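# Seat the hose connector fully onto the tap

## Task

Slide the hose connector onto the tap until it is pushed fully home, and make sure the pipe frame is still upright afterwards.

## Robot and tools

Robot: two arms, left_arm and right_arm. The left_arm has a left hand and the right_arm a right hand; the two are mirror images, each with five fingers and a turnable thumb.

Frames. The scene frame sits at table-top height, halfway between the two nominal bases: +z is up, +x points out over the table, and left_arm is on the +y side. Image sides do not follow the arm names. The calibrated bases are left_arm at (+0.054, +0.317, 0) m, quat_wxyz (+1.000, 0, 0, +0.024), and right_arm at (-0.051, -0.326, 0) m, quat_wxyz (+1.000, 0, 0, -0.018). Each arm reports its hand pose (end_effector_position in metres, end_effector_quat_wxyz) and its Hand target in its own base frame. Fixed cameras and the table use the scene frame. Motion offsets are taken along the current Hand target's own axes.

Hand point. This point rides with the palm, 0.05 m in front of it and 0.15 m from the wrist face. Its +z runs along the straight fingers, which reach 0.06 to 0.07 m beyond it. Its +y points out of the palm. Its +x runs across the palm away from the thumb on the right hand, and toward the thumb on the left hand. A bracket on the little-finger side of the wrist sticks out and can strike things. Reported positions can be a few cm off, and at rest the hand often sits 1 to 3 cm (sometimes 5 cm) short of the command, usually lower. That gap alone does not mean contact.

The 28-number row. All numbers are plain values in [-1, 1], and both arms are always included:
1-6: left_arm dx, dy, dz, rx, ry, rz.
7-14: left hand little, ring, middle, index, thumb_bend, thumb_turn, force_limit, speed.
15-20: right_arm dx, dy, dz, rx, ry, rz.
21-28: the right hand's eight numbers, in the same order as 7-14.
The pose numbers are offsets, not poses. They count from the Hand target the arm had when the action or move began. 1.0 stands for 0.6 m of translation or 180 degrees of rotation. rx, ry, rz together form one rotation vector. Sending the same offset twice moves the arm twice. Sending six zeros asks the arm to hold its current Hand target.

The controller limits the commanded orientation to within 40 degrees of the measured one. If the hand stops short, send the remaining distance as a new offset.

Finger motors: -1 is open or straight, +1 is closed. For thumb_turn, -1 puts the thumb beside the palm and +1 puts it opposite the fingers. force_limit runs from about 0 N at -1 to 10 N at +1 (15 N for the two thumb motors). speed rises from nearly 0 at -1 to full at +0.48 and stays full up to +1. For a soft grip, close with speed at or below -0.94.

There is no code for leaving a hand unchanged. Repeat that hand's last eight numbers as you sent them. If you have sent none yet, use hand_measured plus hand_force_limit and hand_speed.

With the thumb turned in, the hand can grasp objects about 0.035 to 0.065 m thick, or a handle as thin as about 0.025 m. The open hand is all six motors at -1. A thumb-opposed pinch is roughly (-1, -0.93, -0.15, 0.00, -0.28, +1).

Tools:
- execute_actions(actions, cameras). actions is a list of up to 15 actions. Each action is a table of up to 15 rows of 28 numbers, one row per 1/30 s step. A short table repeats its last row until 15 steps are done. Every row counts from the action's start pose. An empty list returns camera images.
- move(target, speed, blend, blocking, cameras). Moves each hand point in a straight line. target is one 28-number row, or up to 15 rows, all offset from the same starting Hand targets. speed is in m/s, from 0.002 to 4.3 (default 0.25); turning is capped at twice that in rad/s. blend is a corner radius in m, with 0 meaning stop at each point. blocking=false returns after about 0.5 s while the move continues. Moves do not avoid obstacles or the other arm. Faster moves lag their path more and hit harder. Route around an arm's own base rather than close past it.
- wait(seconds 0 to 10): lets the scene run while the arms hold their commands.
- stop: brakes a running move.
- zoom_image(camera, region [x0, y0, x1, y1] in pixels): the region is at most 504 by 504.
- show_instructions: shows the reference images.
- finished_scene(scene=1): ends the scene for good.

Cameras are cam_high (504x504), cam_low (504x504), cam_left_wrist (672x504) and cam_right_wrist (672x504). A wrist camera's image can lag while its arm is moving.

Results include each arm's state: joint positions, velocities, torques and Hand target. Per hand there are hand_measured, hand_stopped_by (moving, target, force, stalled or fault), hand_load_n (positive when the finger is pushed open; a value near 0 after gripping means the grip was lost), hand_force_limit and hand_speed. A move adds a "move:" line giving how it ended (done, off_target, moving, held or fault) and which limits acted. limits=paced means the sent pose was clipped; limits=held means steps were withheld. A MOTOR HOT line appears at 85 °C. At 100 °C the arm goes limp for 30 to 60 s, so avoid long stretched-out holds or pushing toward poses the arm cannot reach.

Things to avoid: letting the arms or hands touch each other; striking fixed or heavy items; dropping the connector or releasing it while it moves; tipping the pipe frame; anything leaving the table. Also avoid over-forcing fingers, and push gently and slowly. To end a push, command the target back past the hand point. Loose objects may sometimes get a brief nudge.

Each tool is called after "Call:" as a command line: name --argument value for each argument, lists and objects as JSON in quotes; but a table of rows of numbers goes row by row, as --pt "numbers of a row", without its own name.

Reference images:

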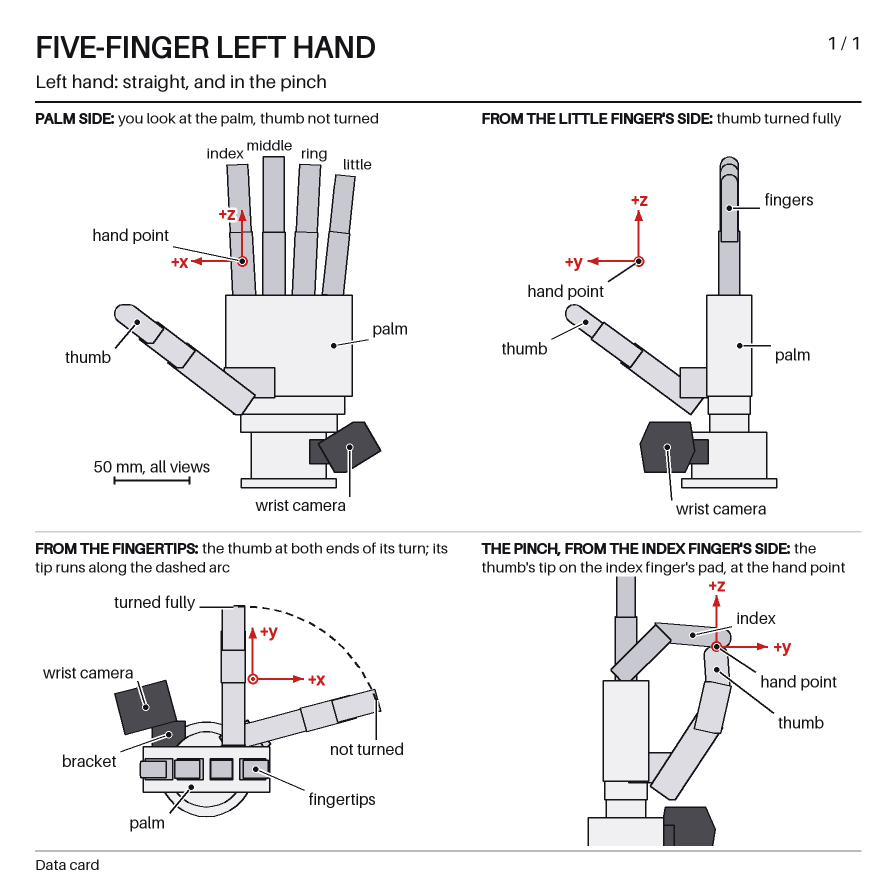

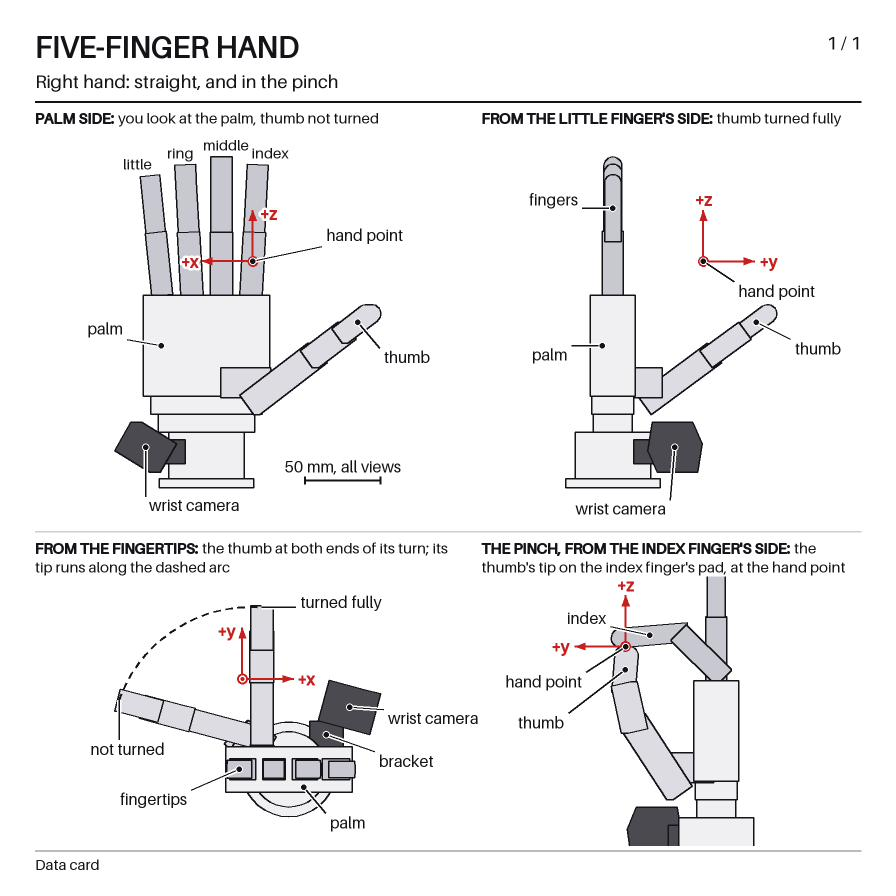

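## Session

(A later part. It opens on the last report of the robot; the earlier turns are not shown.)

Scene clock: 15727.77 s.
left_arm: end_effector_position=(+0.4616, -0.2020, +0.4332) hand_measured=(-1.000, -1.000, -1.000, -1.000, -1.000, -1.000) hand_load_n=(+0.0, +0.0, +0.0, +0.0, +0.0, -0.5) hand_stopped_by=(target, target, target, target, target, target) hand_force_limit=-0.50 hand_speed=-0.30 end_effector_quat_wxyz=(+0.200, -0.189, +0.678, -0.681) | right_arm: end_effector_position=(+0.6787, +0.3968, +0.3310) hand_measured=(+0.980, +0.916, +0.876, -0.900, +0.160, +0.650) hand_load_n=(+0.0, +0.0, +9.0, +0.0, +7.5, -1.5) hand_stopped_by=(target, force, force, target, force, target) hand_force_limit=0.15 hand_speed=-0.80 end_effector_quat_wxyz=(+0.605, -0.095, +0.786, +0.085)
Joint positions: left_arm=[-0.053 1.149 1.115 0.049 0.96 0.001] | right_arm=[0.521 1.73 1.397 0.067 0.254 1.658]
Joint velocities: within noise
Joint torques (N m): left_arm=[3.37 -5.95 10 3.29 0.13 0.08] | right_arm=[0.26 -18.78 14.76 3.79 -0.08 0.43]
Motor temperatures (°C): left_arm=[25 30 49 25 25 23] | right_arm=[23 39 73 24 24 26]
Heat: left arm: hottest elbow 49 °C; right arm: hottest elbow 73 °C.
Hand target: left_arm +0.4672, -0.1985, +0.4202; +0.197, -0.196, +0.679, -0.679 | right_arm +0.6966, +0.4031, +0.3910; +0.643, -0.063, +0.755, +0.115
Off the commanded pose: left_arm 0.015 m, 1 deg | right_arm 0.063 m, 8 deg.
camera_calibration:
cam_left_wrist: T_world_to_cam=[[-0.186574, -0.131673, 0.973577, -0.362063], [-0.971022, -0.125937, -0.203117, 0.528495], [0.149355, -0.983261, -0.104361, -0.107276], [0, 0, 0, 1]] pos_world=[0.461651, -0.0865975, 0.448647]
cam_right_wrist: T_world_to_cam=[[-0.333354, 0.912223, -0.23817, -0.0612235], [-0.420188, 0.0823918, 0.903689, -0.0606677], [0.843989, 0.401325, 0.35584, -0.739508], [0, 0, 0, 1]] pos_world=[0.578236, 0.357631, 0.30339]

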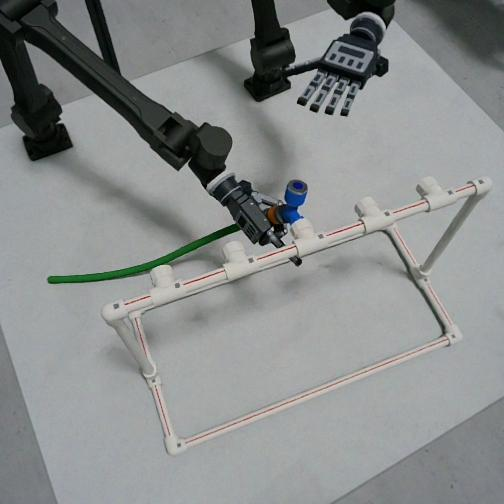

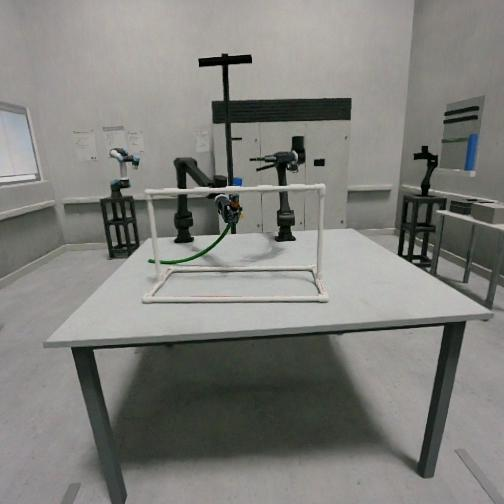

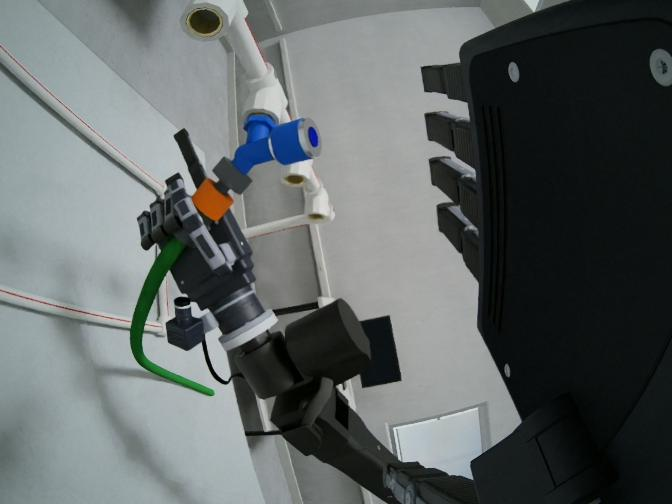

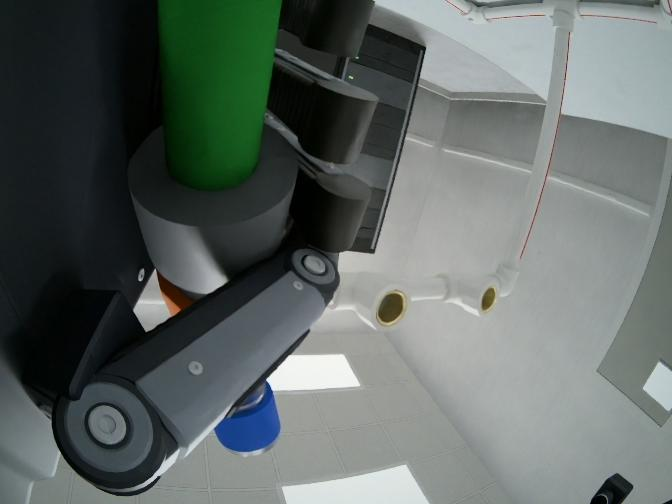

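Call:
move --target '[-0.1397,-0.0167,0.1307,0,-0.2644,0,-1,-1,-1,-1,-1,1,-0.5,-0.3,0,0,0,0,0,0,0.98,0.98,0.985,-0.9,0.88,0.65,0.15,-0.8]' --speed 0.12 --cameras '["cam_high","cam_left_wrist"]'

Scene clock: 16273.50 s.
left_arm: end_effector_position=(+0.5675, -0.2107, +0.4020) hand_measured=(-1.000, -1.000, -1.000, -1.000, -1.000, +1.000) hand_load_n=(+0.0, +0.0, +0.0, -0.5, +0.0, +0.0) hand_stopped_by=(target, target, target, target, target, target) hand_force_limit=-0.50 hand_speed=-0.30 end_effector_quat_wxyz=(+0.448, -0.463, +0.555, -0.527) | right_arm: end_effector_position=(+0.6787, +0.3968, +0.3310) hand_measured=(+0.980, +0.916, +0.876, -0.900, +0.160, +0.650) hand_load_n=(+0.0, +0.0, +9.5, +0.0, +7.5, -1.5) hand_stopped_by=(target, force, force, target, force, target) hand_force_limit=0.15 hand_speed=-0.80 end_effector_quat_wxyz=(+0.605, -0.095, +0.786, +0.085)
Joint positions: left_arm=[-0.368 1.225 1.132 0.049 -0.197 0.001] | right_arm=[0.521 1.73 1.397 0.067 0.254 1.658]
Joint torques (N m): left_arm=[2.02 -6.71 17.22 3.41 -0.04 0.09] | right_arm=[0.32 -18.73 14.76 3.79 -0.08 0.43]
Motor temperatures (°C): left_arm=[25 30 46 25 25 23] | right_arm=[23 39 75 24 24 26]
Heat: left arm: hottest elbow 46 °C; right arm: hottest elbow 75 °C.
Hand target: left_arm +0.5800, -0.2199, +0.4303; +0.455, -0.454, +0.542, -0.542 | right_arm +0.6966, +0.4031, +0.3910; +0.643, -0.063, +0.755, +0.115
Off the commanded pose: left_arm 0.032 m, 3 deg | right_arm 0.063 m, 8 deg.
move: off_target (left_arm, right_arm)
camera_calibration:
cam_left_wrist: T_world_to_cam=[[0.0249309, -0.23182, 0.972439, -0.453692], [-0.562549, -0.807365, -0.178046, 0.238416], [0.826388, -0.542606, -0.150539, -0.407744], [0, 0, 0, 1]] pos_world=[0.482387, -0.133931, 0.422256]
Images, in order (width x height): cam_high 504x504, cam_left_wrist 672x504.

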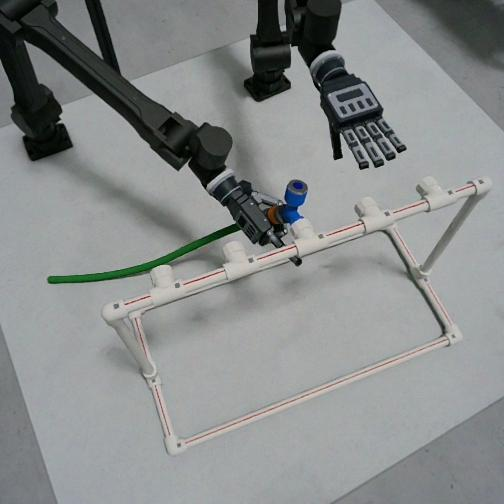

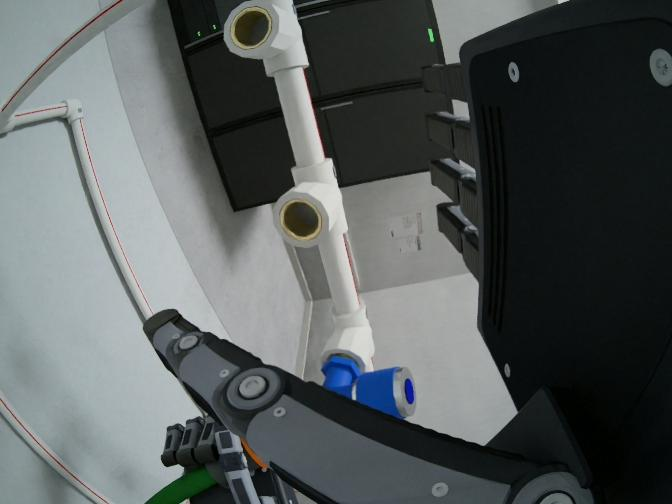

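Call:
move --target '[0.0707,0.014,0.0938,0.015,0,0,-1,-1,-1,-1,-1,1,-0.5,-0.3,0,0,0,0,0,0,0.98,0.98,0.985,-0.9,0.88,0.65,0.15,-0.8]' --speed 0.08 --cameras '["cam_high","cam_left_wrist"]'

Scene clock: 16313.70 s.
left_arm: end_effector_position=(+0.6148, -0.2613, +0.3940) hand_measured=(-1.000, -1.000, -1.000, -1.000, -1.000, +1.000) hand_load_n=(+0.0, +0.0, +0.0, +0.0, +0.0, +0.0) hand_stopped_by=(target, target, target, target, target, target) hand_force_limit=-0.50 hand_speed=-0.30 end_effector_quat_wxyz=(+0.455, -0.456, +0.542, -0.539) | right_arm: end_effector_position=(+0.6787, +0.3968, +0.3310) hand_measured=(+0.980, +0.916, +0.876, -0.900, +0.160, +0.650) hand_load_n=(+0.0, +0.0, +9.0, +0.0, +7.5, -1.5) hand_stopped_by=(target, force, force, target, force, target) hand_force_limit=0.15 hand_speed=-0.80 end_effector_quat_wxyz=(+0.605, -0.095, +0.786, +0.085)
Joint positions: left_arm=[-0.432 1.391 1.234 0.154 -0.261 0.001] | right_arm=[0.521 1.73 1.397 0.067 0.254 1.658]
Joint torques (N m): left_arm=[2.02 -9.47 17.11 3.82 -0.04 0.21] | right_arm=[0.26 -18.67 14.78 3.77 -0.08 0.44]
Motor temperatures (°C): left_arm=[25 30 52 25 25 23] | right_arm=[23 39 75 24 24 26]
Heat: left arm: hottest elbow 52 °C; right arm: hottest elbow 75 °C.
Hand target: left_arm +0.6281, -0.2715, +0.4219; +0.465, -0.443, +0.529, -0.555 | right_arm +0.6966, +0.4031, +0.3910; +0.643, -0.063, +0.755, +0.115
Off the commanded pose: left_arm 0.033 m, 3 deg | right_arm 0.063 m, 8 deg.
move: off_target (left_arm, right_arm)
camera_calibration:
cam_left_wrist: T_world_to_cam=[[-0.0122076, -0.217754, 0.975927, -0.433626], [-0.555563, -0.810015, -0.187685, 0.221579], [0.831385, -0.54448, -0.111088, -0.494592], [0, 0, 0, 1]] pos_world=[0.529004, -0.184237, 0.409832]
Images, in order (width x height): cam_high 504x504, cam_left_wrist 672x504.

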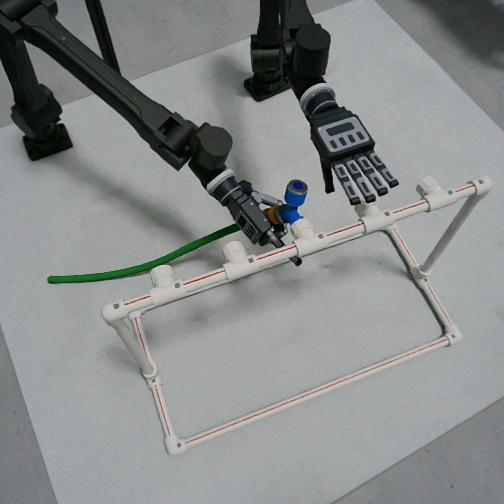

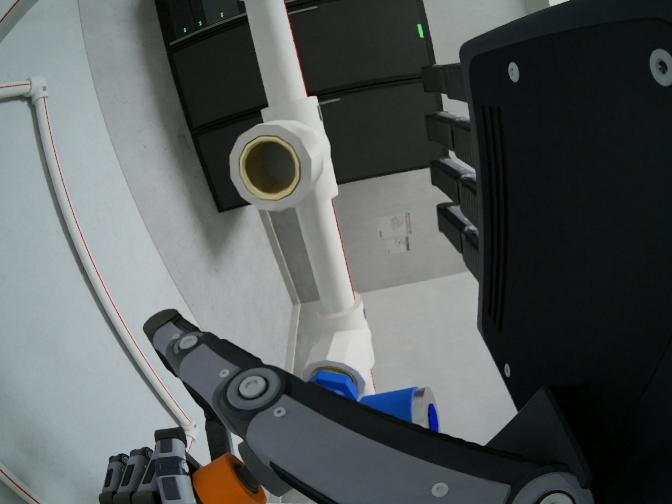

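Call:
move --target '[0.0013,0.0055,0.1177,0,0,0,-1,-1,-1,-1,-1,1,-0.5,-0.3,0,0,0,0,0,0,0.98,0.98,0.985,-0.9,0.88,0.65,0.15,-0.8]' --speed 0.06 --cameras '["cam_high","cam_left_wrist"]'

Scene clock: 16338.50 s.
left_arm: end_effector_position=(+0.6815, -0.2843, +0.4050) hand_measured=(-1.000, -1.000, -1.000, -1.000, -1.000, +1.000) hand_load_n=(-0.5, +0.0, -0.5, +0.0, +0.0, +0.0) hand_stopped_by=(target, target, target, target, target, target) hand_force_limit=-0.50 hand_speed=-0.30 end_effector_quat_wxyz=(+0.457, -0.449, +0.536, -0.551) | right_arm: end_effector_position=(+0.6787, +0.3968, +0.3310) hand_measured=(+0.980, +0.916, +0.876, -0.900, +0.160, +0.650) hand_load_n=(+0.0, +0.0, +9.5, +0.0, +7.5, -1.5) hand_stopped_by=(target, force, force, target, force, target) hand_force_limit=0.15 hand_speed=-0.80 end_effector_quat_wxyz=(+0.605, -0.095, +0.786, +0.085)
Joint positions: left_arm=[-0.415 1.566 1.433 0.157 -0.233 0.001] | right_arm=[0.521 1.73 1.397 0.067 0.254 1.658]
Joint torques (N m): left_arm=[3.31 -12.04 17.16 2.74 0.16 0.2] | right_arm=[0.09 -18.61 14.82 3.78 -0.09 0.44]
Motor temperatures (°C): left_arm=[25 30 54 25 25 23] | right_arm=[23 39 75 24 24 26]
Heat: left arm: hottest elbow 54 °C; right arm: hottest elbow 75 °C.
Hand target: left_arm +0.6975, -0.2847, +0.4220; +0.465, -0.443, +0.529, -0.555 | right_arm +0.6966, +0.4031, +0.3910; +0.643, -0.063, +0.755, +0.115
Off the commanded pose: left_arm 0.023 m, 1 deg | right_arm 0.063 m, 8 deg.
move: off_target (left_arm, right_arm)
camera_calibration:
cam_left_wrist: T_world_to_cam=[[-0.0390434, -0.206723, 0.97762, -0.4279], [-0.559375, -0.806179, -0.192811, 0.247852], [0.827995, -0.554384, -0.0841597, -0.572706], [0, 0, 0, 1]] pos_world=[0.596134, -0.206143, 0.417914]
Images, in order (width x height): cam_high 504x504, cam_left_wrist 672x504.

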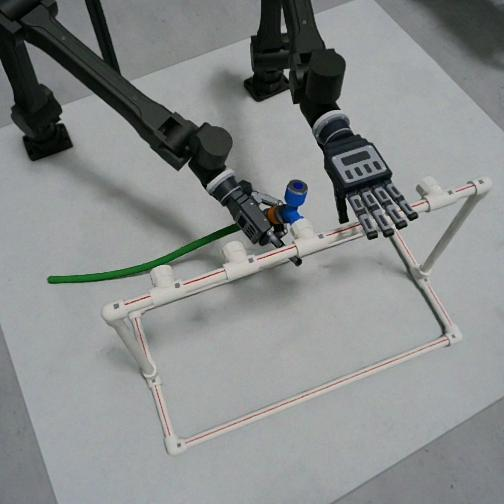

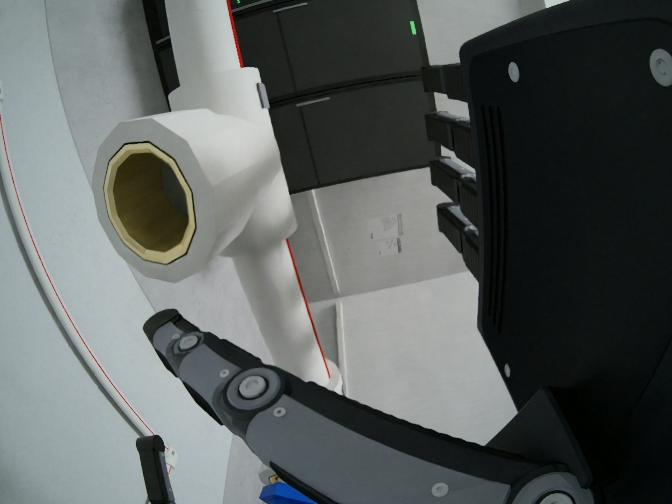

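Call:
move --target '[-0.017,0.045,0.0,0,0,0,-1,-1,-1,-1,-1,1,-0.5,-0.3,0,0,0,0,0,0,0.98,0.98,0.985,-0.9,0.88,0.65,0.15,-0.8]' --speed 0.05 --cameras '["cam_left_wrist"]'

Scene clock: 16364.07 s.
left_arm: end_effector_position=(+0.6898, -0.2762, +0.4112) hand_measured=(-1.000, -1.000, -1.000, -1.000, -1.000, +1.000) hand_load_n=(+0.0, +0.0, +0.0, +0.0, +0.0, +0.0) hand_stopped_by=(target, target, target, target, target, target) hand_force_limit=-0.50 hand_speed=-0.30 end_effector_quat_wxyz=(+0.463, -0.443, +0.524, -0.561) | right_arm: end_effector_position=(+0.6787, +0.3968, +0.3310) hand_measured=(+0.980, +0.916, +0.876, -0.900, +0.160, +0.650) hand_load_n=(+0.0, +0.0, +9.5, +0.0, +7.5, -1.5) hand_stopped_by=(target, force, force, target, force, target) hand_force_limit=0.15 hand_speed=-0.80 end_effector_quat_wxyz=(+0.605, -0.095, +0.786, +0.085)
Joint positions: left_arm=[-0.395 1.575 1.433 0.201 -0.215 0.001] | right_arm=[0.521 1.73 1.397 0.067 0.254 1.658]
Joint torques (N m): left_arm=[3.25 -12.16 11.82 3.74 0.16 0.19] | right_arm=[0.26 -18.73 14.78 3.79 -0.08 0.45]
Motor temperatures (°C): left_arm=[25 30 60 25 25 23] | right_arm=[23 39 75 24 24 26]
Heat: left arm: hottest elbow 60 °C; right arm: hottest elbow 75 °C.
Hand target: left_arm +0.7006, -0.2748, +0.3951; +0.465, -0.443, +0.529, -0.555 | right_arm +0.6966, +0.4031, +0.3910; +0.643, -0.063, +0.755, +0.115
Off the commanded pose: left_arm 0.019 m, 1 deg | right_arm 0.063 m, 8 deg.
move: off_target (left_arm, right_arm)
camera_calibration:
cam_left_wrist: T_world_to_cam=[[-0.0718118, -0.193471, 0.978474, -0.40597], [-0.552132, -0.80928, -0.200539, 0.257563], [0.830659, -0.554648, -0.0487058, -0.59109], [0, 0, 0, 1]] pos_world=[0.604049, -0.197949, 0.420093]
Images, in order (width x height): cam_left_wrist 672x504.

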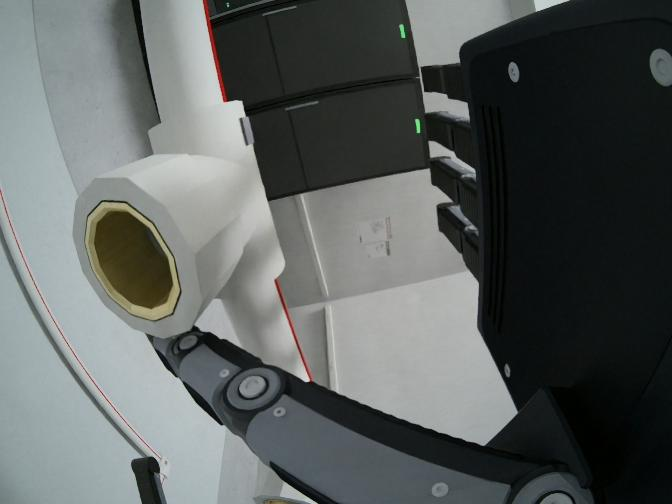

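Call:
move --target '[0.0,0.035,-0.008,0,0,0,-1,-1,-1,-1,-1,1,-0.5,-0.3,0,0,0,0,0,0,0.98,0.98,0.985,-0.9,0.88,0.65,0.15,-0.8]' --speed 0.05 --cameras '["cam_left_wrist"]'

Scene clock: 16374.70 s.
left_arm: end_effector_position=(+0.6890, -0.2758, +0.3986) hand_measured=(-1.000, -1.000, -1.000, -1.000, -1.000, +1.000) hand_load_n=(+0.0, +0.0, +0.0, +0.0, +0.0, +0.0) hand_stopped_by=(target, target, target, target, target, target) hand_force_limit=-0.50 hand_speed=-0.30 end_effector_quat_wxyz=(+0.465, -0.440, +0.520, -0.566) | right_arm: end_effector_position=(+0.6787, +0.3968, +0.3310) hand_measured=(+0.980, +0.916, +0.876, -0.900, +0.160, +0.650) hand_load_n=(+0.0, +0.0, +9.0, +0.0, +8.0, -1.5) hand_stopped_by=(target, force, force, target, force, target) hand_force_limit=0.15 hand_speed=-0.80 end_effector_quat_wxyz=(+0.605, -0.095, +0.786, +0.085)
Joint positions: left_arm=[-0.395 1.578 1.394 0.257 -0.215 0.001] | right_arm=[0.521 1.73 1.397 0.067 0.254 1.658]
Joint torques (N m): left_arm=[3.14 -12.28 10.32 3.75 0.11 0.19] | right_arm=[0.5 -18.73 14.78 3.79 -0.09 0.44]
Motor temperatures (°C): left_arm=[25 31 59 25 25 23] | right_arm=[23 39 75 24 24 26]
Heat: left arm: hottest elbow 59 °C; right arm: hottest elbow 75 °C.
Hand target: left_arm +0.6969, -0.2741, +0.3737; +0.465, -0.443, +0.529, -0.555 | right_arm +0.6966, +0.4031, +0.3910; +0.643, -0.063, +0.755, +0.115
Off the commanded pose: left_arm 0.026 m, 2 deg | right_arm 0.063 m, 8 deg.
move: off_target (left_arm, right_arm)
camera_calibration:
cam_left_wrist: T_world_to_cam=[[-0.0838146, -0.188472, 0.978495, -0.38413], [-0.549689, -0.810289, -0.203158, 0.253993], [0.831154, -0.554896, -0.0356869, -0.59644], [0, 0, 0, 1]] pos_world=[0.603155, -0.197552, 0.406185]
Images, in order (width x height): cam_left_wrist 672x504.

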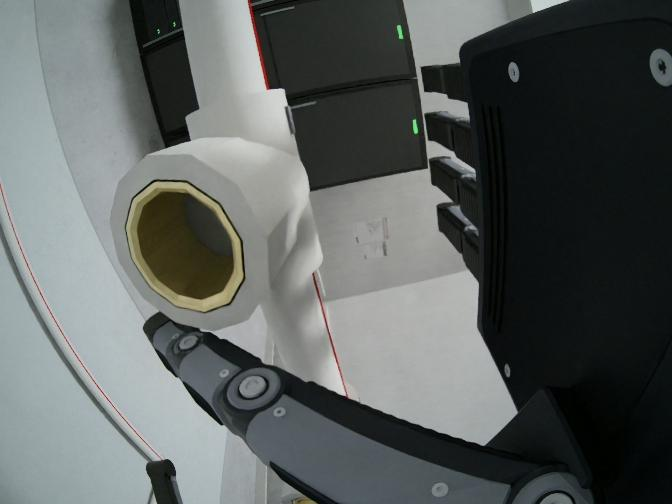

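Call:
move --target '[0.0,0.035,-0.003,-0.012,0,0,-1,-1,-1,-1,-1,1,-0.5,-0.3,0,0,0,0,0,0,0.98,0.98,0.985,-0.9,0.88,0.65,0.15,-0.8]' --speed 0.05 --cameras '["cam_left_wrist"]'

Scene clock: 16389.87 s.
left_arm: end_effector_position=(+0.6891, -0.2759, +0.3810) hand_measured=(-1.000, -1.000, -1.000, -1.000, -1.000, +1.000) hand_load_n=(+0.0, +0.0, +0.0, +0.0, +0.5, +0.0) hand_stopped_by=(target, target, target, target, target, target) hand_force_limit=-0.50 hand_speed=-0.30 end_effector_quat_wxyz=(+0.461, -0.445, +0.528, -0.557) | right_arm: end_effector_position=(+0.6787, +0.3968, +0.3310) hand_measured=(+0.980, +0.916, +0.876, -0.900, +0.160, +0.650) hand_load_n=(+0.0, +0.5, +9.0, +0.0, +7.5, -1.5) hand_stopped_by=(target, force, force, target, force, target) hand_force_limit=0.15 hand_speed=-0.80 end_effector_quat_wxyz=(+0.605, -0.095, +0.786, +0.085)
Joint positions: left_arm=[-0.395 1.586 1.376 0.257 -0.215 0.001] | right_arm=[0.521 1.73 1.397 0.067 0.254 1.658]
Joint torques (N m): left_arm=[3.14 -12.34 10.36 3.23 0.11 0.11] | right_arm=[0.32 -18.67 14.75 3.75 -0.09 0.43]
Motor temperatures (°C): left_arm=[25 31 56 25 25 23] | right_arm=[23 39 75 24 24 26]
Heat: left arm: hottest elbow 56 °C; right arm: hottest elbow 75 °C.
Hand target: left_arm +0.6961, -0.2739, +0.3528; +0.457, -0.452, +0.539, -0.545 | right_arm +0.6966, +0.4031, +0.3910; +0.643, -0.063, +0.755, +0.115
Off the commanded pose: left_arm 0.029 m, 2 deg | right_arm 0.063 m, 8 deg.
move: off_target (left_arm, right_arm)
camera_calibration:
cam_left_wrist: T_world_to_cam=[[-0.0600967, -0.198352, 0.978287, -0.38586], [-0.554553, -0.808263, -0.197946, 0.252286], [0.829976, -0.554407, -0.061423, -0.586434], [0, 0, 0, 1]] pos_world=[0.603443, -0.197747, 0.3914]
Images, in order (width x height): cam_left_wrist 672x504.

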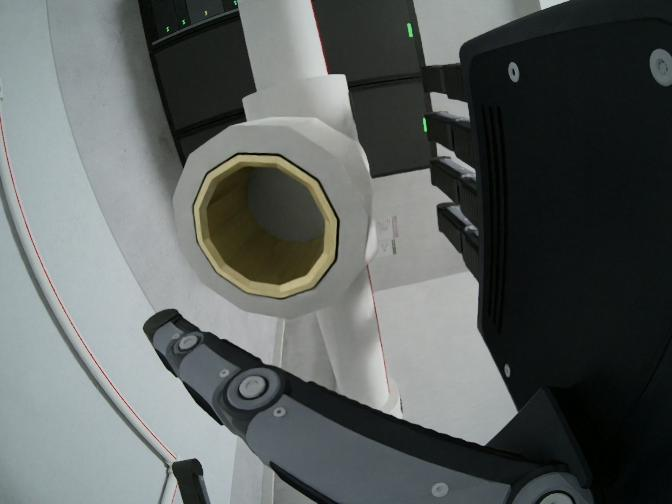

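Call:
move --pt "-0.001 0.025 0.0 0 0 0 -1 -1 -1 -1 -1 1 -0.5 -0.3 0 0 0 0 0 0 0.98 0.98 0.985 -0.9 0.88 0.65 0.15 -0.8" --pt "-0.001 0.033 0.042 0 0 0 -1 -1 -1 -1 -1 1 -0.5 -0.3 0 0 0 0 0 0 0.98 0.98 0.985 -0.9 0.88 0.65 0.15 -0.8" --speed 0.05 --cameras '["cam_left_wrist","cam_high"]'

Scene clock: 16416.07 s.
left_arm: end_effector_position=(+0.7004, -0.2776, +0.3536) hand_measured=(-1.000, -1.000, -1.000, -1.000, -1.000, +1.000) hand_load_n=(+0.0, +0.0, +0.0, -0.5, +0.0, +0.0) hand_stopped_by=(target, target, target, target, target, target) hand_force_limit=-0.50 hand_speed=-0.30 end_effector_quat_wxyz=(+0.458, -0.445, +0.533, -0.555) | right_arm: end_effector_position=(+0.6788, +0.3969, +0.3310) hand_measured=(+0.980, +0.916, +0.876, -0.900, +0.160, +0.650) hand_load_n=(+0.0, +0.5, +9.5, +0.0, +7.5, -1.5) hand_stopped_by=(target, force, force, target, force, target) hand_force_limit=0.15 hand_speed=-0.80 end_effector_quat_wxyz=(+0.605, -0.094, +0.786, +0.085)
Joint positions: left_arm=[-0.389 1.63 1.364 0.302 -0.205 0.001] | right_arm=[0.521 1.73 1.397 0.068 0.254 1.658]
Joint torques (N m): left_arm=[3.49 -10.58 14.65 2.8 0.16 0.11] | right_arm=[0.26 -18.73 14.79 3.71 -0.09 0.44]
Motor temperatures (°C): left_arm=[25 31 54 25 25 23] | right_arm=[23 39 75 24 24 26]
Heat: left arm: hottest elbow 54 °C; right arm: hottest elbow 75 °C.
Hand target: left_arm +0.7212, -0.2779, +0.3332; +0.457, -0.452, +0.539, -0.545 | right_arm +0.6966, +0.4030, +0.3911; +0.643, -0.063, +0.755, +0.115
Off the commanded pose: left_arm 0.029 m, 2 deg | right_arm 0.063 m, 7 deg.
move: off_target (left_arm, right_arm)
camera_calibration:
cam_left_wrist: T_world_to_cam=[[-0.0512902, -0.202865, 0.977863, -0.365977], [-0.559199, -0.805428, -0.196423, 0.25527], [0.827445, -0.556894, -0.0721312, -0.593475], [0, 0, 0, 1]] pos_world=[0.615044, -0.199145, 0.365208]
Images, in order (width x height): cam_high 504x504, cam_left_wrist 672x504.

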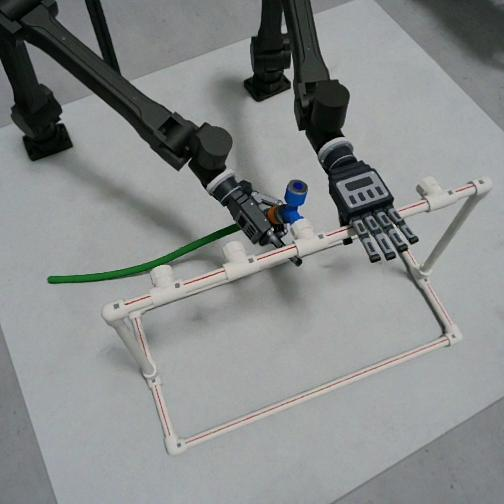

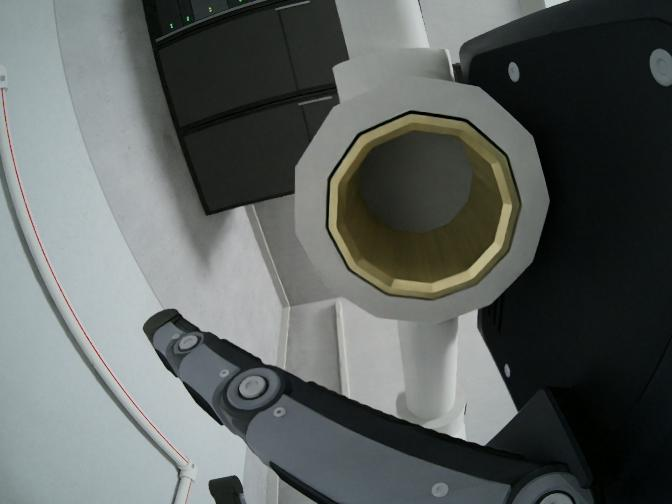

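Call:
move --target '[0.0,0.0,0.022,0,0,0,-1,-1,-1,-1,-1,1,-0.5,-0.3,0,0,0,0,0,0,0.98,0.98,0.985,-0.9,0.88,0.65,0.15,-0.8]' --speed 0.05 --cameras '["cam_left_wrist"]'

Scene clock: 16431.87 s.
left_arm: end_effector_position=(+0.7141, -0.2800, +0.3553) hand_measured=(-1.000, -1.000, -1.000, -1.000, -1.000, +1.000) hand_load_n=(+0.0, +0.0, -0.5, +0.0, +0.0, +0.0) hand_stopped_by=(target, target, target, target, target, target) hand_force_limit=-0.50 hand_speed=-0.30 end_effector_quat_wxyz=(+0.460, -0.444, +0.530, -0.557) | right_arm: end_effector_position=(+0.6788, +0.3969, +0.3310) hand_measured=(+0.980, +0.916, +0.876, -0.900, +0.160, +0.650) hand_load_n=(+0.0, +0.0, +9.5, +0.0, +7.5, -1.5) hand_stopped_by=(target, force, force, target, force, target) hand_force_limit=0.15 hand_speed=-0.80 end_effector_quat_wxyz=(+0.605, -0.094, +0.786, +0.085)
Joint positions: left_arm=[-0.384 1.664 1.406 0.302 -0.201 0.001] | right_arm=[0.521 1.73 1.397 0.068 0.254 1.658]
Joint torques (N m): left_arm=[3.49 -10.93 14.72 2.33 0.16 0.11] | right_arm=[0.21 -18.84 14.76 3.77 -0.08 0.44]
Motor temperatures (°C): left_arm=[25 31 55 25 25 23] | right_arm=[23 39 75 24 24 26]
Heat: left arm: hottest elbow 55 °C; right arm: hottest elbow 75 °C.
Hand target: left_arm +0.7341, -0.2803, +0.3334; +0.457, -0.452, +0.539, -0.545 | right_arm +0.6966, +0.4030, +0.3911; +0.643, -0.063, +0.755, +0.115
Off the commanded pose: left_arm 0.030 m, 2 deg | right_arm 0.063 m, 7 deg.
move: off_target (left_arm, right_arm)
camera_calibration:
cam_left_wrist: T_world_to_cam=[[-0.0581214, -0.200289, 0.978011, -0.361805], [-0.557138, -0.806407, -0.198255, 0.260196], [0.828384, -0.55641, -0.064719, -0.609271], [0, 0, 0, 1]] pos_world=[0.628646, -0.201646, 0.366004]
Images, in order (width x height): cam_left_wrist 672x504.

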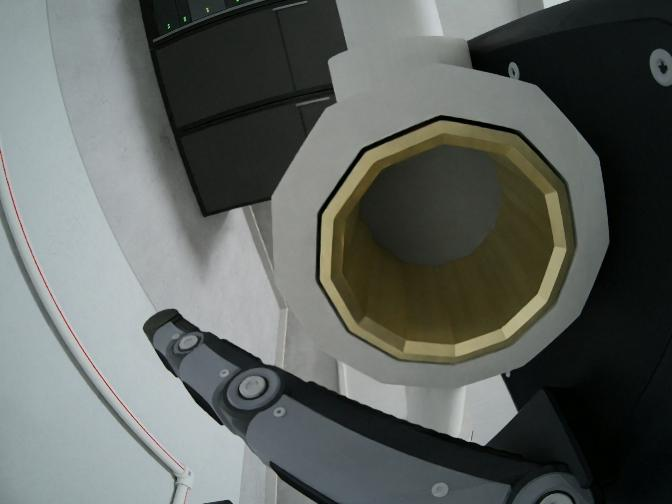

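Call:
move --target '[0.0,0.035,0.0,0,0,0,-1,-1,-1,-1,-1,1,-0.5,-0.3,0,0,0,0,0,0,0.98,0.98,0.985,-0.9,0.88,0.65,0.15,-0.8]' --speed 0.04 --cameras '["cam_left_wrist"]'

Scene clock: 16442.80 s.
left_arm: end_effector_position=(+0.7185, -0.2811, +0.3567) hand_measured=(-1.000, -1.000, -1.000, -1.000, -1.000, +1.000) hand_load_n=(+0.0, +0.0, +0.0, +0.0, +0.0, +0.0) hand_stopped_by=(target, target, target, target, target, target) hand_force_limit=-0.50 hand_speed=-0.30 end_effector_quat_wxyz=(+0.464, -0.440, +0.522, -0.565) | right_arm: end_effector_position=(+0.6788, +0.3969, +0.3310) hand_measured=(+0.980, +0.916, +0.876, -0.900, +0.160, +0.650) hand_load_n=(+0.0, +0.0, +9.5, +0.0, +7.5, -1.5) hand_stopped_by=(target, force, force, target, force, target) hand_force_limit=0.15 hand_speed=-0.80 end_effector_quat_wxyz=(+0.605, -0.094, +0.786, +0.085)
Joint positions: left_arm=[-0.384 1.676 1.406 0.34 -0.201 0.001] | right_arm=[0.521 1.73 1.397 0.068 0.254 1.658]
Joint torques (N m): left_arm=[3.43 -11.16 11.36 2.99 0.17 0.1] | right_arm=[0.26 -18.78 14.79 3.75 -0.09 0.43]
Motor temperatures (°C): left_arm=[25 31 55 25 25 23] | right_arm=[23 39 75 24 24 26]
Heat: left arm: hottest elbow 55 °C; right arm: hottest elbow 75 °C.
Hand target: left_arm +0.7345, -0.2802, +0.3125; +0.457, -0.452, +0.539, -0.545 | right_arm +0.6966, +0.4030, +0.3911; +0.643, -0.063, +0.755, +0.115
Off the commanded pose: left_arm 0.047 m, 3 deg | right_arm 0.063 m, 7 deg.
move: off_target (left_arm, right_arm)
camera_calibration:
cam_left_wrist: T_world_to_cam=[[-0.0815064, -0.190868, 0.978226, -0.343873], [-0.551695, -0.80877, -0.203772, 0.259424], [0.830054, -0.556292, -0.0393808, -0.623649], [0, 0, 0, 1]] pos_world=[0.632757, -0.202751, 0.364689]
Images, in order (width x height): cam_left_wrist 672x504.

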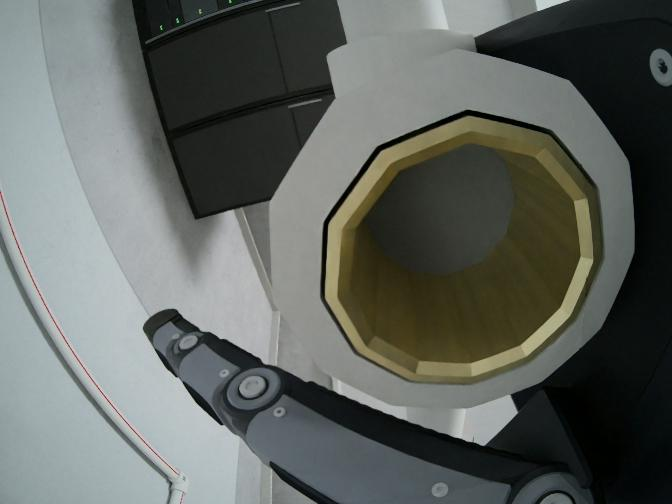

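Call:
move --target '[0.0,0.04,-0.012,-0.02,0,0,-1,-1,-1,-1,-1,1,-0.5,-0.3,0,0,0,0,0,0,0.98,0.98,0.985,-0.9,0.88,0.65,0.15,-0.8]' --speed 0.04 --cameras '["cam_left_wrist"]'

Scene clock: 16449.43 s.
left_arm: end_effector_position=(+0.7183, -0.2811, +0.3553) hand_measured=(-1.000, -1.000, -1.000, -1.000, -1.000, +1.000) hand_load_n=(+0.0, +0.0, +0.0, +0.0, +0.0, +0.0) hand_stopped_by=(target, target, target, target, target, target) hand_force_limit=-0.50 hand_speed=-0.30 end_effector_quat_wxyz=(+0.463, -0.441, +0.523, -0.563) | right_arm: end_effector_position=(+0.6788, +0.3969, +0.3310) hand_measured=(+0.980, +0.916, +0.876, -0.900, +0.160, +0.650) hand_load_n=(+0.0, +0.0, +9.5, +0.0, +7.5, -1.5) hand_stopped_by=(target, force, force, target, force, target) hand_force_limit=0.15 hand_speed=-0.80 end_effector_quat_wxyz=(+0.605, -0.094, +0.786, +0.085)
Joint positions: left_arm=[-0.384 1.676 1.406 0.335 -0.201 0.001] | right_arm=[0.521 1.73 1.397 0.068 0.254 1.658]
Joint torques (N m): left_arm=[3.31 -11.46 9.4 1.06 0.09 -0.02] | right_arm=[0.38 -18.67 14.8 3.74 -0.09 0.43]
Motor temperatures (°C): left_arm=[25 31 55 25 25 23] | right_arm=[23 39 75 24 24 26]
Heat: left arm: hottest elbow 55 °C; right arm: hottest elbow 75 °C.
Hand target: left_arm +0.7276, -0.2790, +0.2884; +0.442, -0.466, +0.556, -0.528 | right_arm +0.6966, +0.4030, +0.3911; +0.643, -0.063, +0.755, +0.115
Off the commanded pose: left_arm 0.068 m, 7 deg | right_arm 0.063 m, 7 deg.
move: off_target (left_arm, right_arm)
camera_calibration:
cam_left_wrist: T_world_to_cam=[[-0.0770383, -0.19263, 0.978243, -0.346182], [-0.552686, -0.808363, -0.202703, 0.259531], [0.829822, -0.556276, -0.0441889, -0.621561], [0, 0, 0, 1]] pos_world=[0.632555, -0.20265, 0.363792]
Images, in order (width x height): cam_left_wrist 672x504.

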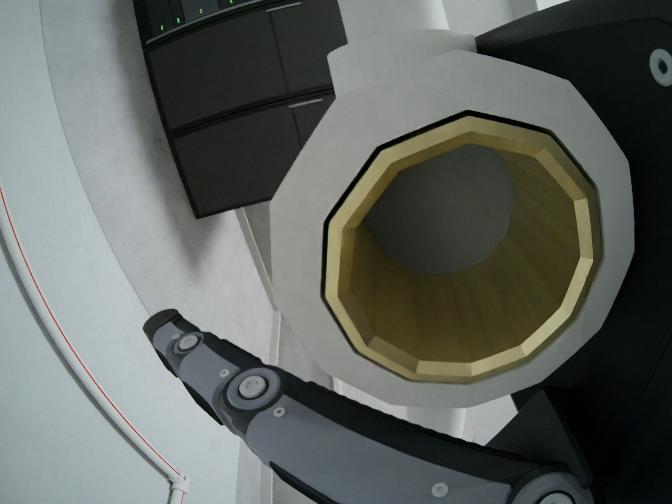

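Call:
move --target '[0.0,0.045,-0.006,-0.006,0,0,-1,-1,-1,-1,-1,1,-0.5,-0.3,0,0,0,0,0,0,0.98,0.98,0.985,-0.9,0.88,0.65,0.15,-0.8]' --speed 0.04 --cameras '["cam_left_wrist"]'

Scene clock: 16460.17 s.
left_arm: end_effector_position=(+0.7178, -0.2809, +0.3551) hand_measured=(-1.000, -1.000, -1.000, -1.000, -1.000, +1.000) hand_load_n=(+0.0, +0.0, +0.0, +0.0, +0.0, +0.0) hand_stopped_by=(target, target, target, target, target, target) hand_force_limit=-0.50 hand_speed=-0.30 end_effector_quat_wxyz=(+0.465, -0.439, +0.520, -0.567) | right_arm: end_effector_position=(+0.6788, +0.3969, +0.3310) hand_measured=(+0.980, +0.916, +0.876, -0.900, +0.160, +0.650) hand_load_n=(+0.0, +0.0, +9.5, +0.0, +7.5, -1.5) hand_stopped_by=(target, force, force, target, force, target) hand_force_limit=0.15 hand_speed=-0.80 end_effector_quat_wxyz=(+0.605, -0.094, +0.786, +0.085)
Joint positions: left_arm=[-0.384 1.676 1.396 0.356 -0.201 0.001] | right_arm=[0.521 1.73 1.397 0.068 0.254 1.658]
Joint torques (N m): left_arm=[3.19 -10.75 6.05 1.5 0.02 -0.06] | right_arm=[0.32 -18.73 14.8 3.73 -0.09 0.43]
Motor temperatures (°C): left_arm=[25 31 53 25 25 23] | right_arm=[23 39 75 24 24 26]
Heat: left arm: hottest elbow 53 °C; right arm: hottest elbow 75 °C.
Hand target: left_arm +0.7226, -0.2781, +0.2614; +0.438, -0.470, +0.561, -0.522 | right_arm +0.6966, +0.4030, +0.3911; +0.643, -0.063, +0.755, +0.115
Off the commanded pose: left_arm 0.094 m, 8 deg | right_arm 0.063 m, 7 deg.
move: off_target (left_arm, right_arm)
camera_calibration:
cam_left_wrist: T_world_to_cam=[[-0.0876932, -0.188294, 0.97819, -0.337077], [-0.550413, -0.809301, -0.205128, 0.258365], [0.830274, -0.556397, -0.0326695, -0.625591], [0, 0, 0, 1]] pos_world=[0.63206, -0.202452, 0.362285]
Images, in order (width x height): cam_left_wrist 672x504.

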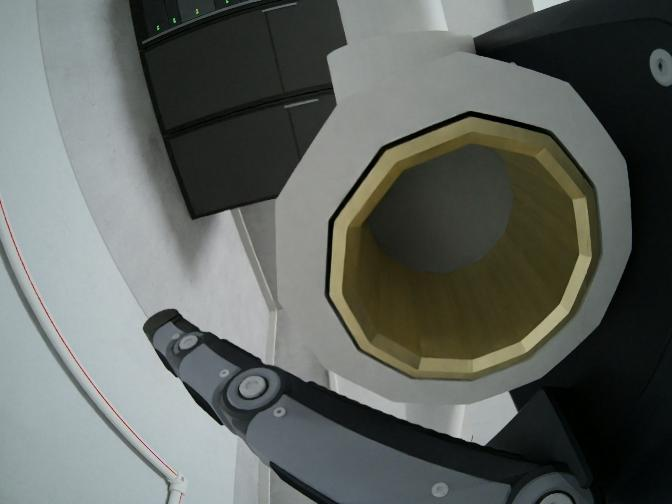

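Call:
move --target '[0.0,0.08,0.0,-0.02,0,0,-1,-1,-1,-1,-1,1,-0.5,-0.3,0,0,0,0,0,0,0.98,0.98,0.985,-0.9,0.88,0.65,0.15,-0.8]' --speed 0.05 --cameras '["cam_left_wrist"]'

Scene clock: 16472.17 s.
left_arm: end_effector_position=(+0.7151, -0.2798, +0.3531) hand_measured=(-1.000, -1.000, -1.000, -1.000, -1.000, +1.000) hand_load_n=(+0.0, +0.0, -0.5, +0.0, +0.0, +0.0) hand_stopped_by=(target, target, target, target, target, target) hand_force_limit=-0.50 hand_speed=-0.30 end_effector_quat_wxyz=(+0.467, -0.436, +0.515, -0.571) | right_arm: end_effector_position=(+0.6788, +0.3969, +0.3310) hand_measured=(+0.980, +0.916, +0.876, -0.900, +0.160, +0.650) hand_load_n=(+0.0, +0.0, +9.0, +0.0, +7.5, -1.5) hand_stopped_by=(target, force, force, target, force, target) hand_force_limit=0.15 hand_speed=-0.80 end_effector_quat_wxyz=(+0.605, -0.094, +0.786, +0.085)
Joint positions: left_arm=[-0.384 1.672 1.375 0.388 -0.201 0.001] | right_arm=[0.521 1.73 1.397 0.068 0.254 1.658]
Joint torques (N m): left_arm=[3.19 -8.41 3.47 0.5 -0.01 -0.18] | right_arm=[0.32 -18.78 14.82 3.73 -0.09 0.43]
Motor temperatures (°C): left_arm=[25 31 50 25 25 23] | right_arm=[23 39 75 24 24 26]
Heat: left arm: hottest elbow 50 °C; right arm: hottest elbow 75 °C.
Hand target: left_arm +0.7193, -0.2775, +0.2139; +0.423, -0.483, +0.577, -0.504 | right_arm +0.6966, +0.4030, +0.3911; +0.643, -0.063, +0.755, +0.115
Off the commanded pose: left_arm 0.140 m, 13 deg | right_arm 0.063 m, 7 deg.
move: off_target (left_arm, right_arm)
camera_calibration:
cam_left_wrist: T_world_to_cam=[[-0.100549, -0.183188, 0.977922, -0.32447], [-0.547678, -0.810392, -0.208118, 0.256128], [0.830625, -0.556513, -0.0188441, -0.627981], [0, 0, 0, 1]] pos_world=[0.629267, -0.201355, 0.358777]
Images, in order (width x height): cam_left_wrist 672x504.

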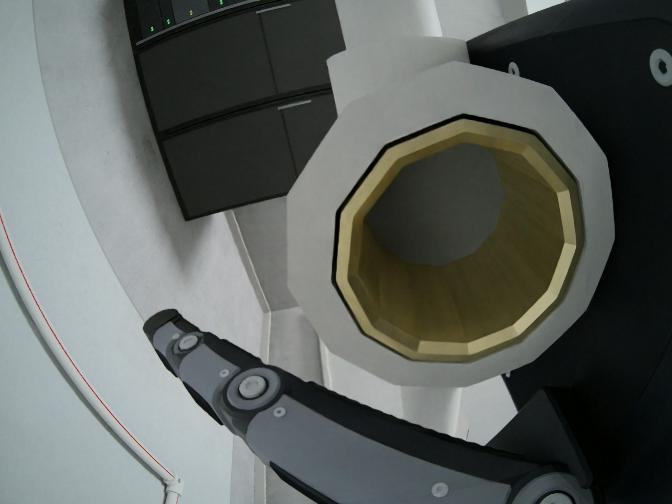

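Call:
move --target '[0.0,0.02,0.0,-0.01,0,0,-1,0.8,0.85,0.8,-1,1,-0.75,-0.85,0,0,0,0,0,0,0.98,0.98,0.985,-0.9,0.88,0.65,0.15,-0.8]' --speed 0.04 --cameras '["cam_left_wrist","cam_high"]'

Scene clock: 16485.87 s.
left_arm: end_effector_position=(+0.7104, -0.2785, +0.3525) hand_measured=(-1.000, +0.640, +0.640, +0.778, -1.000, +1.000) hand_load_n=(+0.0, +1.0, +2.0, +3.0, +0.0, +0.0) hand_stopped_by=(target, force, force, force, target, target) hand_force_limit=-0.75 hand_speed=-0.85 end_effector_quat_wxyz=(+0.465, -0.439, +0.514, -0.572) | right_arm: end_effector_position=(+0.6788, +0.3969, +0.3310) hand_measured=(+0.980, +0.916, +0.876, -0.900, +0.160, +0.650) hand_load_n=(+0.0, +0.0, +9.0, +0.0, +7.5, -1.0) hand_stopped_by=(target, force, force, target, force, target) hand_force_limit=0.15 hand_speed=-0.80 end_effector_quat_wxyz=(+0.605, -0.094, +0.786, +0.085)
Joint positions: left_arm=[-0.384 1.66 1.359 0.388 -0.2 -0.007] | right_arm=[0.521 1.73 1.397 0.068 0.254 1.658]
Joint torques (N m): left_arm=[3.19 -7.3 3.9 -0.61 0.02 -0.16] | right_arm=[0.32 -18.73 14.79 3.75 -0.09 0.43]
Motor temperatures (°C): left_arm=[25 31 48 25 25 23] | right_arm=[23 39 75 24 24 26]
Heat: left arm: hottest elbow 48 °C; right arm: hottest elbow 75 °C.
Hand target: left_arm +0.7177, -0.2772, +0.2017; +0.415, -0.490, +0.585, -0.495 | right_arm +0.6966, +0.4030, +0.3911; +0.643, -0.063, +0.755, +0.115
Off the commanded pose: left_arm 0.151 m, 14 deg | right_arm 0.063 m, 7 deg.
move: off_target (left_arm, right_arm)
camera_calibration:
cam_left_wrist: T_world_to_cam=[[-0.0965991, -0.176488, 0.979551, -0.325684], [-0.549446, -0.811157, -0.200332, 0.252781], [0.829926, -0.557562, -0.0186137, -0.623113], [0, 0, 0, 1]] pos_world=[0.624567, -0.199858, 0.358066]
Images, in order (width x height): cam_high 504x504, cam_left_wrist 672x504.

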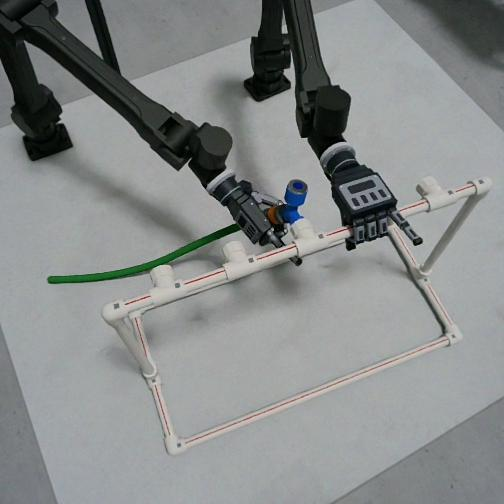

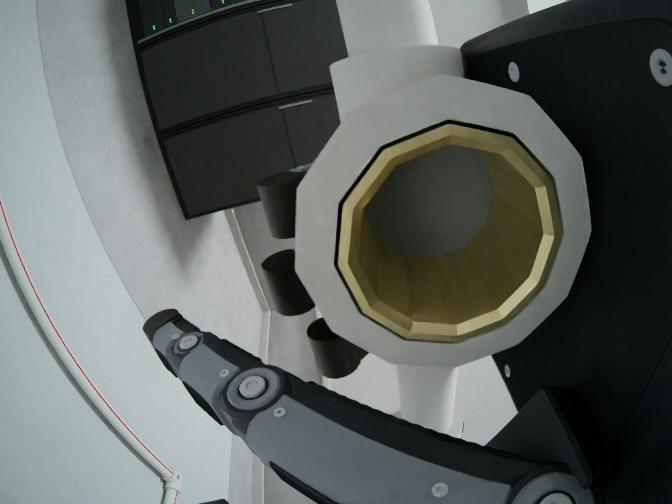

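Call:
zoom_image --camera "cam_high" --region '[245, 175, 315, 245]'

Call:
move --target '[0,0,0,0,0,0,-1,0.8,0.85,0.8,-1,1,-0.75,-0.85,-0.00617,0.00128,0.00175,-0.00008,-0.00061,0.00016,0.98,0.98,0.985,-0.9,0.88,0.65,0.15,-0.8]' --speed 0.02 --cameras '["cam_high"]'

Call:
zoom_image --camera "cam_high" --region '[245, 175, 315, 245]'

Scaled by 7.200.

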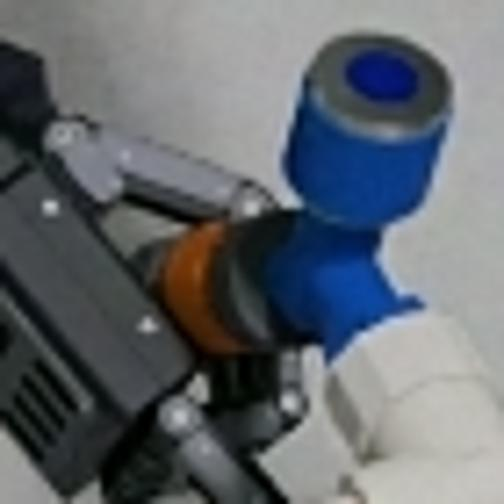

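Scene clock: 16531.90 s.
left_arm: end_effector_position=(+0.7104, -0.2785, +0.3525) hand_measured=(-1.000, +0.640, +0.640, +0.778, -1.000, +1.000) hand_load_n=(+0.0, +1.0, +2.0, +2.5, +0.0, +0.0) hand_stopped_by=(target, force, force, force, target, target) hand_force_limit=-0.75 hand_speed=-0.85 end_effector_quat_wxyz=(+0.465, -0.439, +0.514, -0.572) | right_arm: end_effector_position=(+0.6788, +0.3969, +0.3310) hand_measured=(+0.980, +0.916, +0.876, -0.900, +0.160, +0.650) hand_load_n=(+0.0, +0.0, +9.0, +0.0, +7.5, -1.5) hand_stopped_by=(target, force, force, target, force, target) hand_force_limit=0.15 hand_speed=-0.80 end_effector_quat_wxyz=(+0.605, -0.094, +0.786, +0.085)
Joint positions: left_arm=[-0.384 1.66 1.359 0.388 -0.2 -0.007] | right_arm=[0.521 1.73 1.397 0.068 0.254 1.658]
Joint torques (N m): left_arm=[3.14 -7.12 3.92 -0.61 0.01 -0.16] | right_arm=[0.32 -18.9 15.41 3.55 -0.08 0.43]
Motor temperatures (°C): left_arm=[25 30 44 25 25 23] | right_arm=[23 39 76 24 24 26]
Heat: left arm: hottest elbow 44 °C; right arm: hottest elbow 76 °C.
Hand target: left_arm +0.7177, -0.2772, +0.2017; +0.415, -0.490, +0.585, -0.495 | right_arm +0.6980, +0.4039, +0.3947; +0.643, -0.063, +0.754, +0.115
Off the commanded pose: left_arm 0.151 m, 14 deg | right_arm 0.067 m, 8 deg.
move: off_target (left_arm, right_arm)
Images, in order (width x height): cam_high 504x504.

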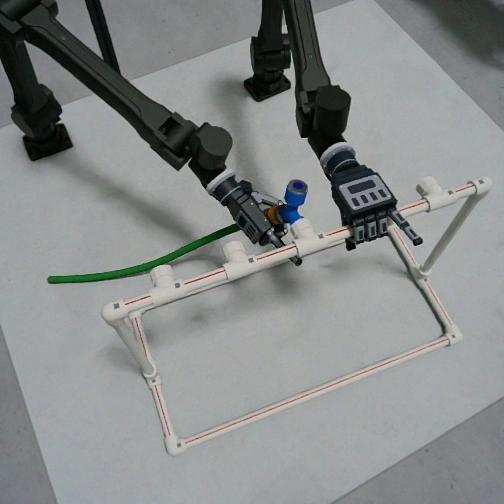

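Scaled by 7.200.

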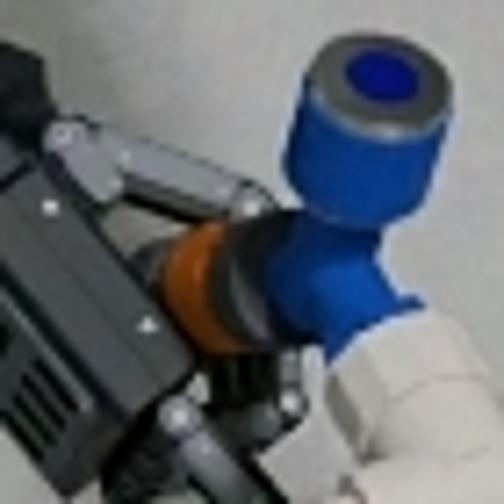

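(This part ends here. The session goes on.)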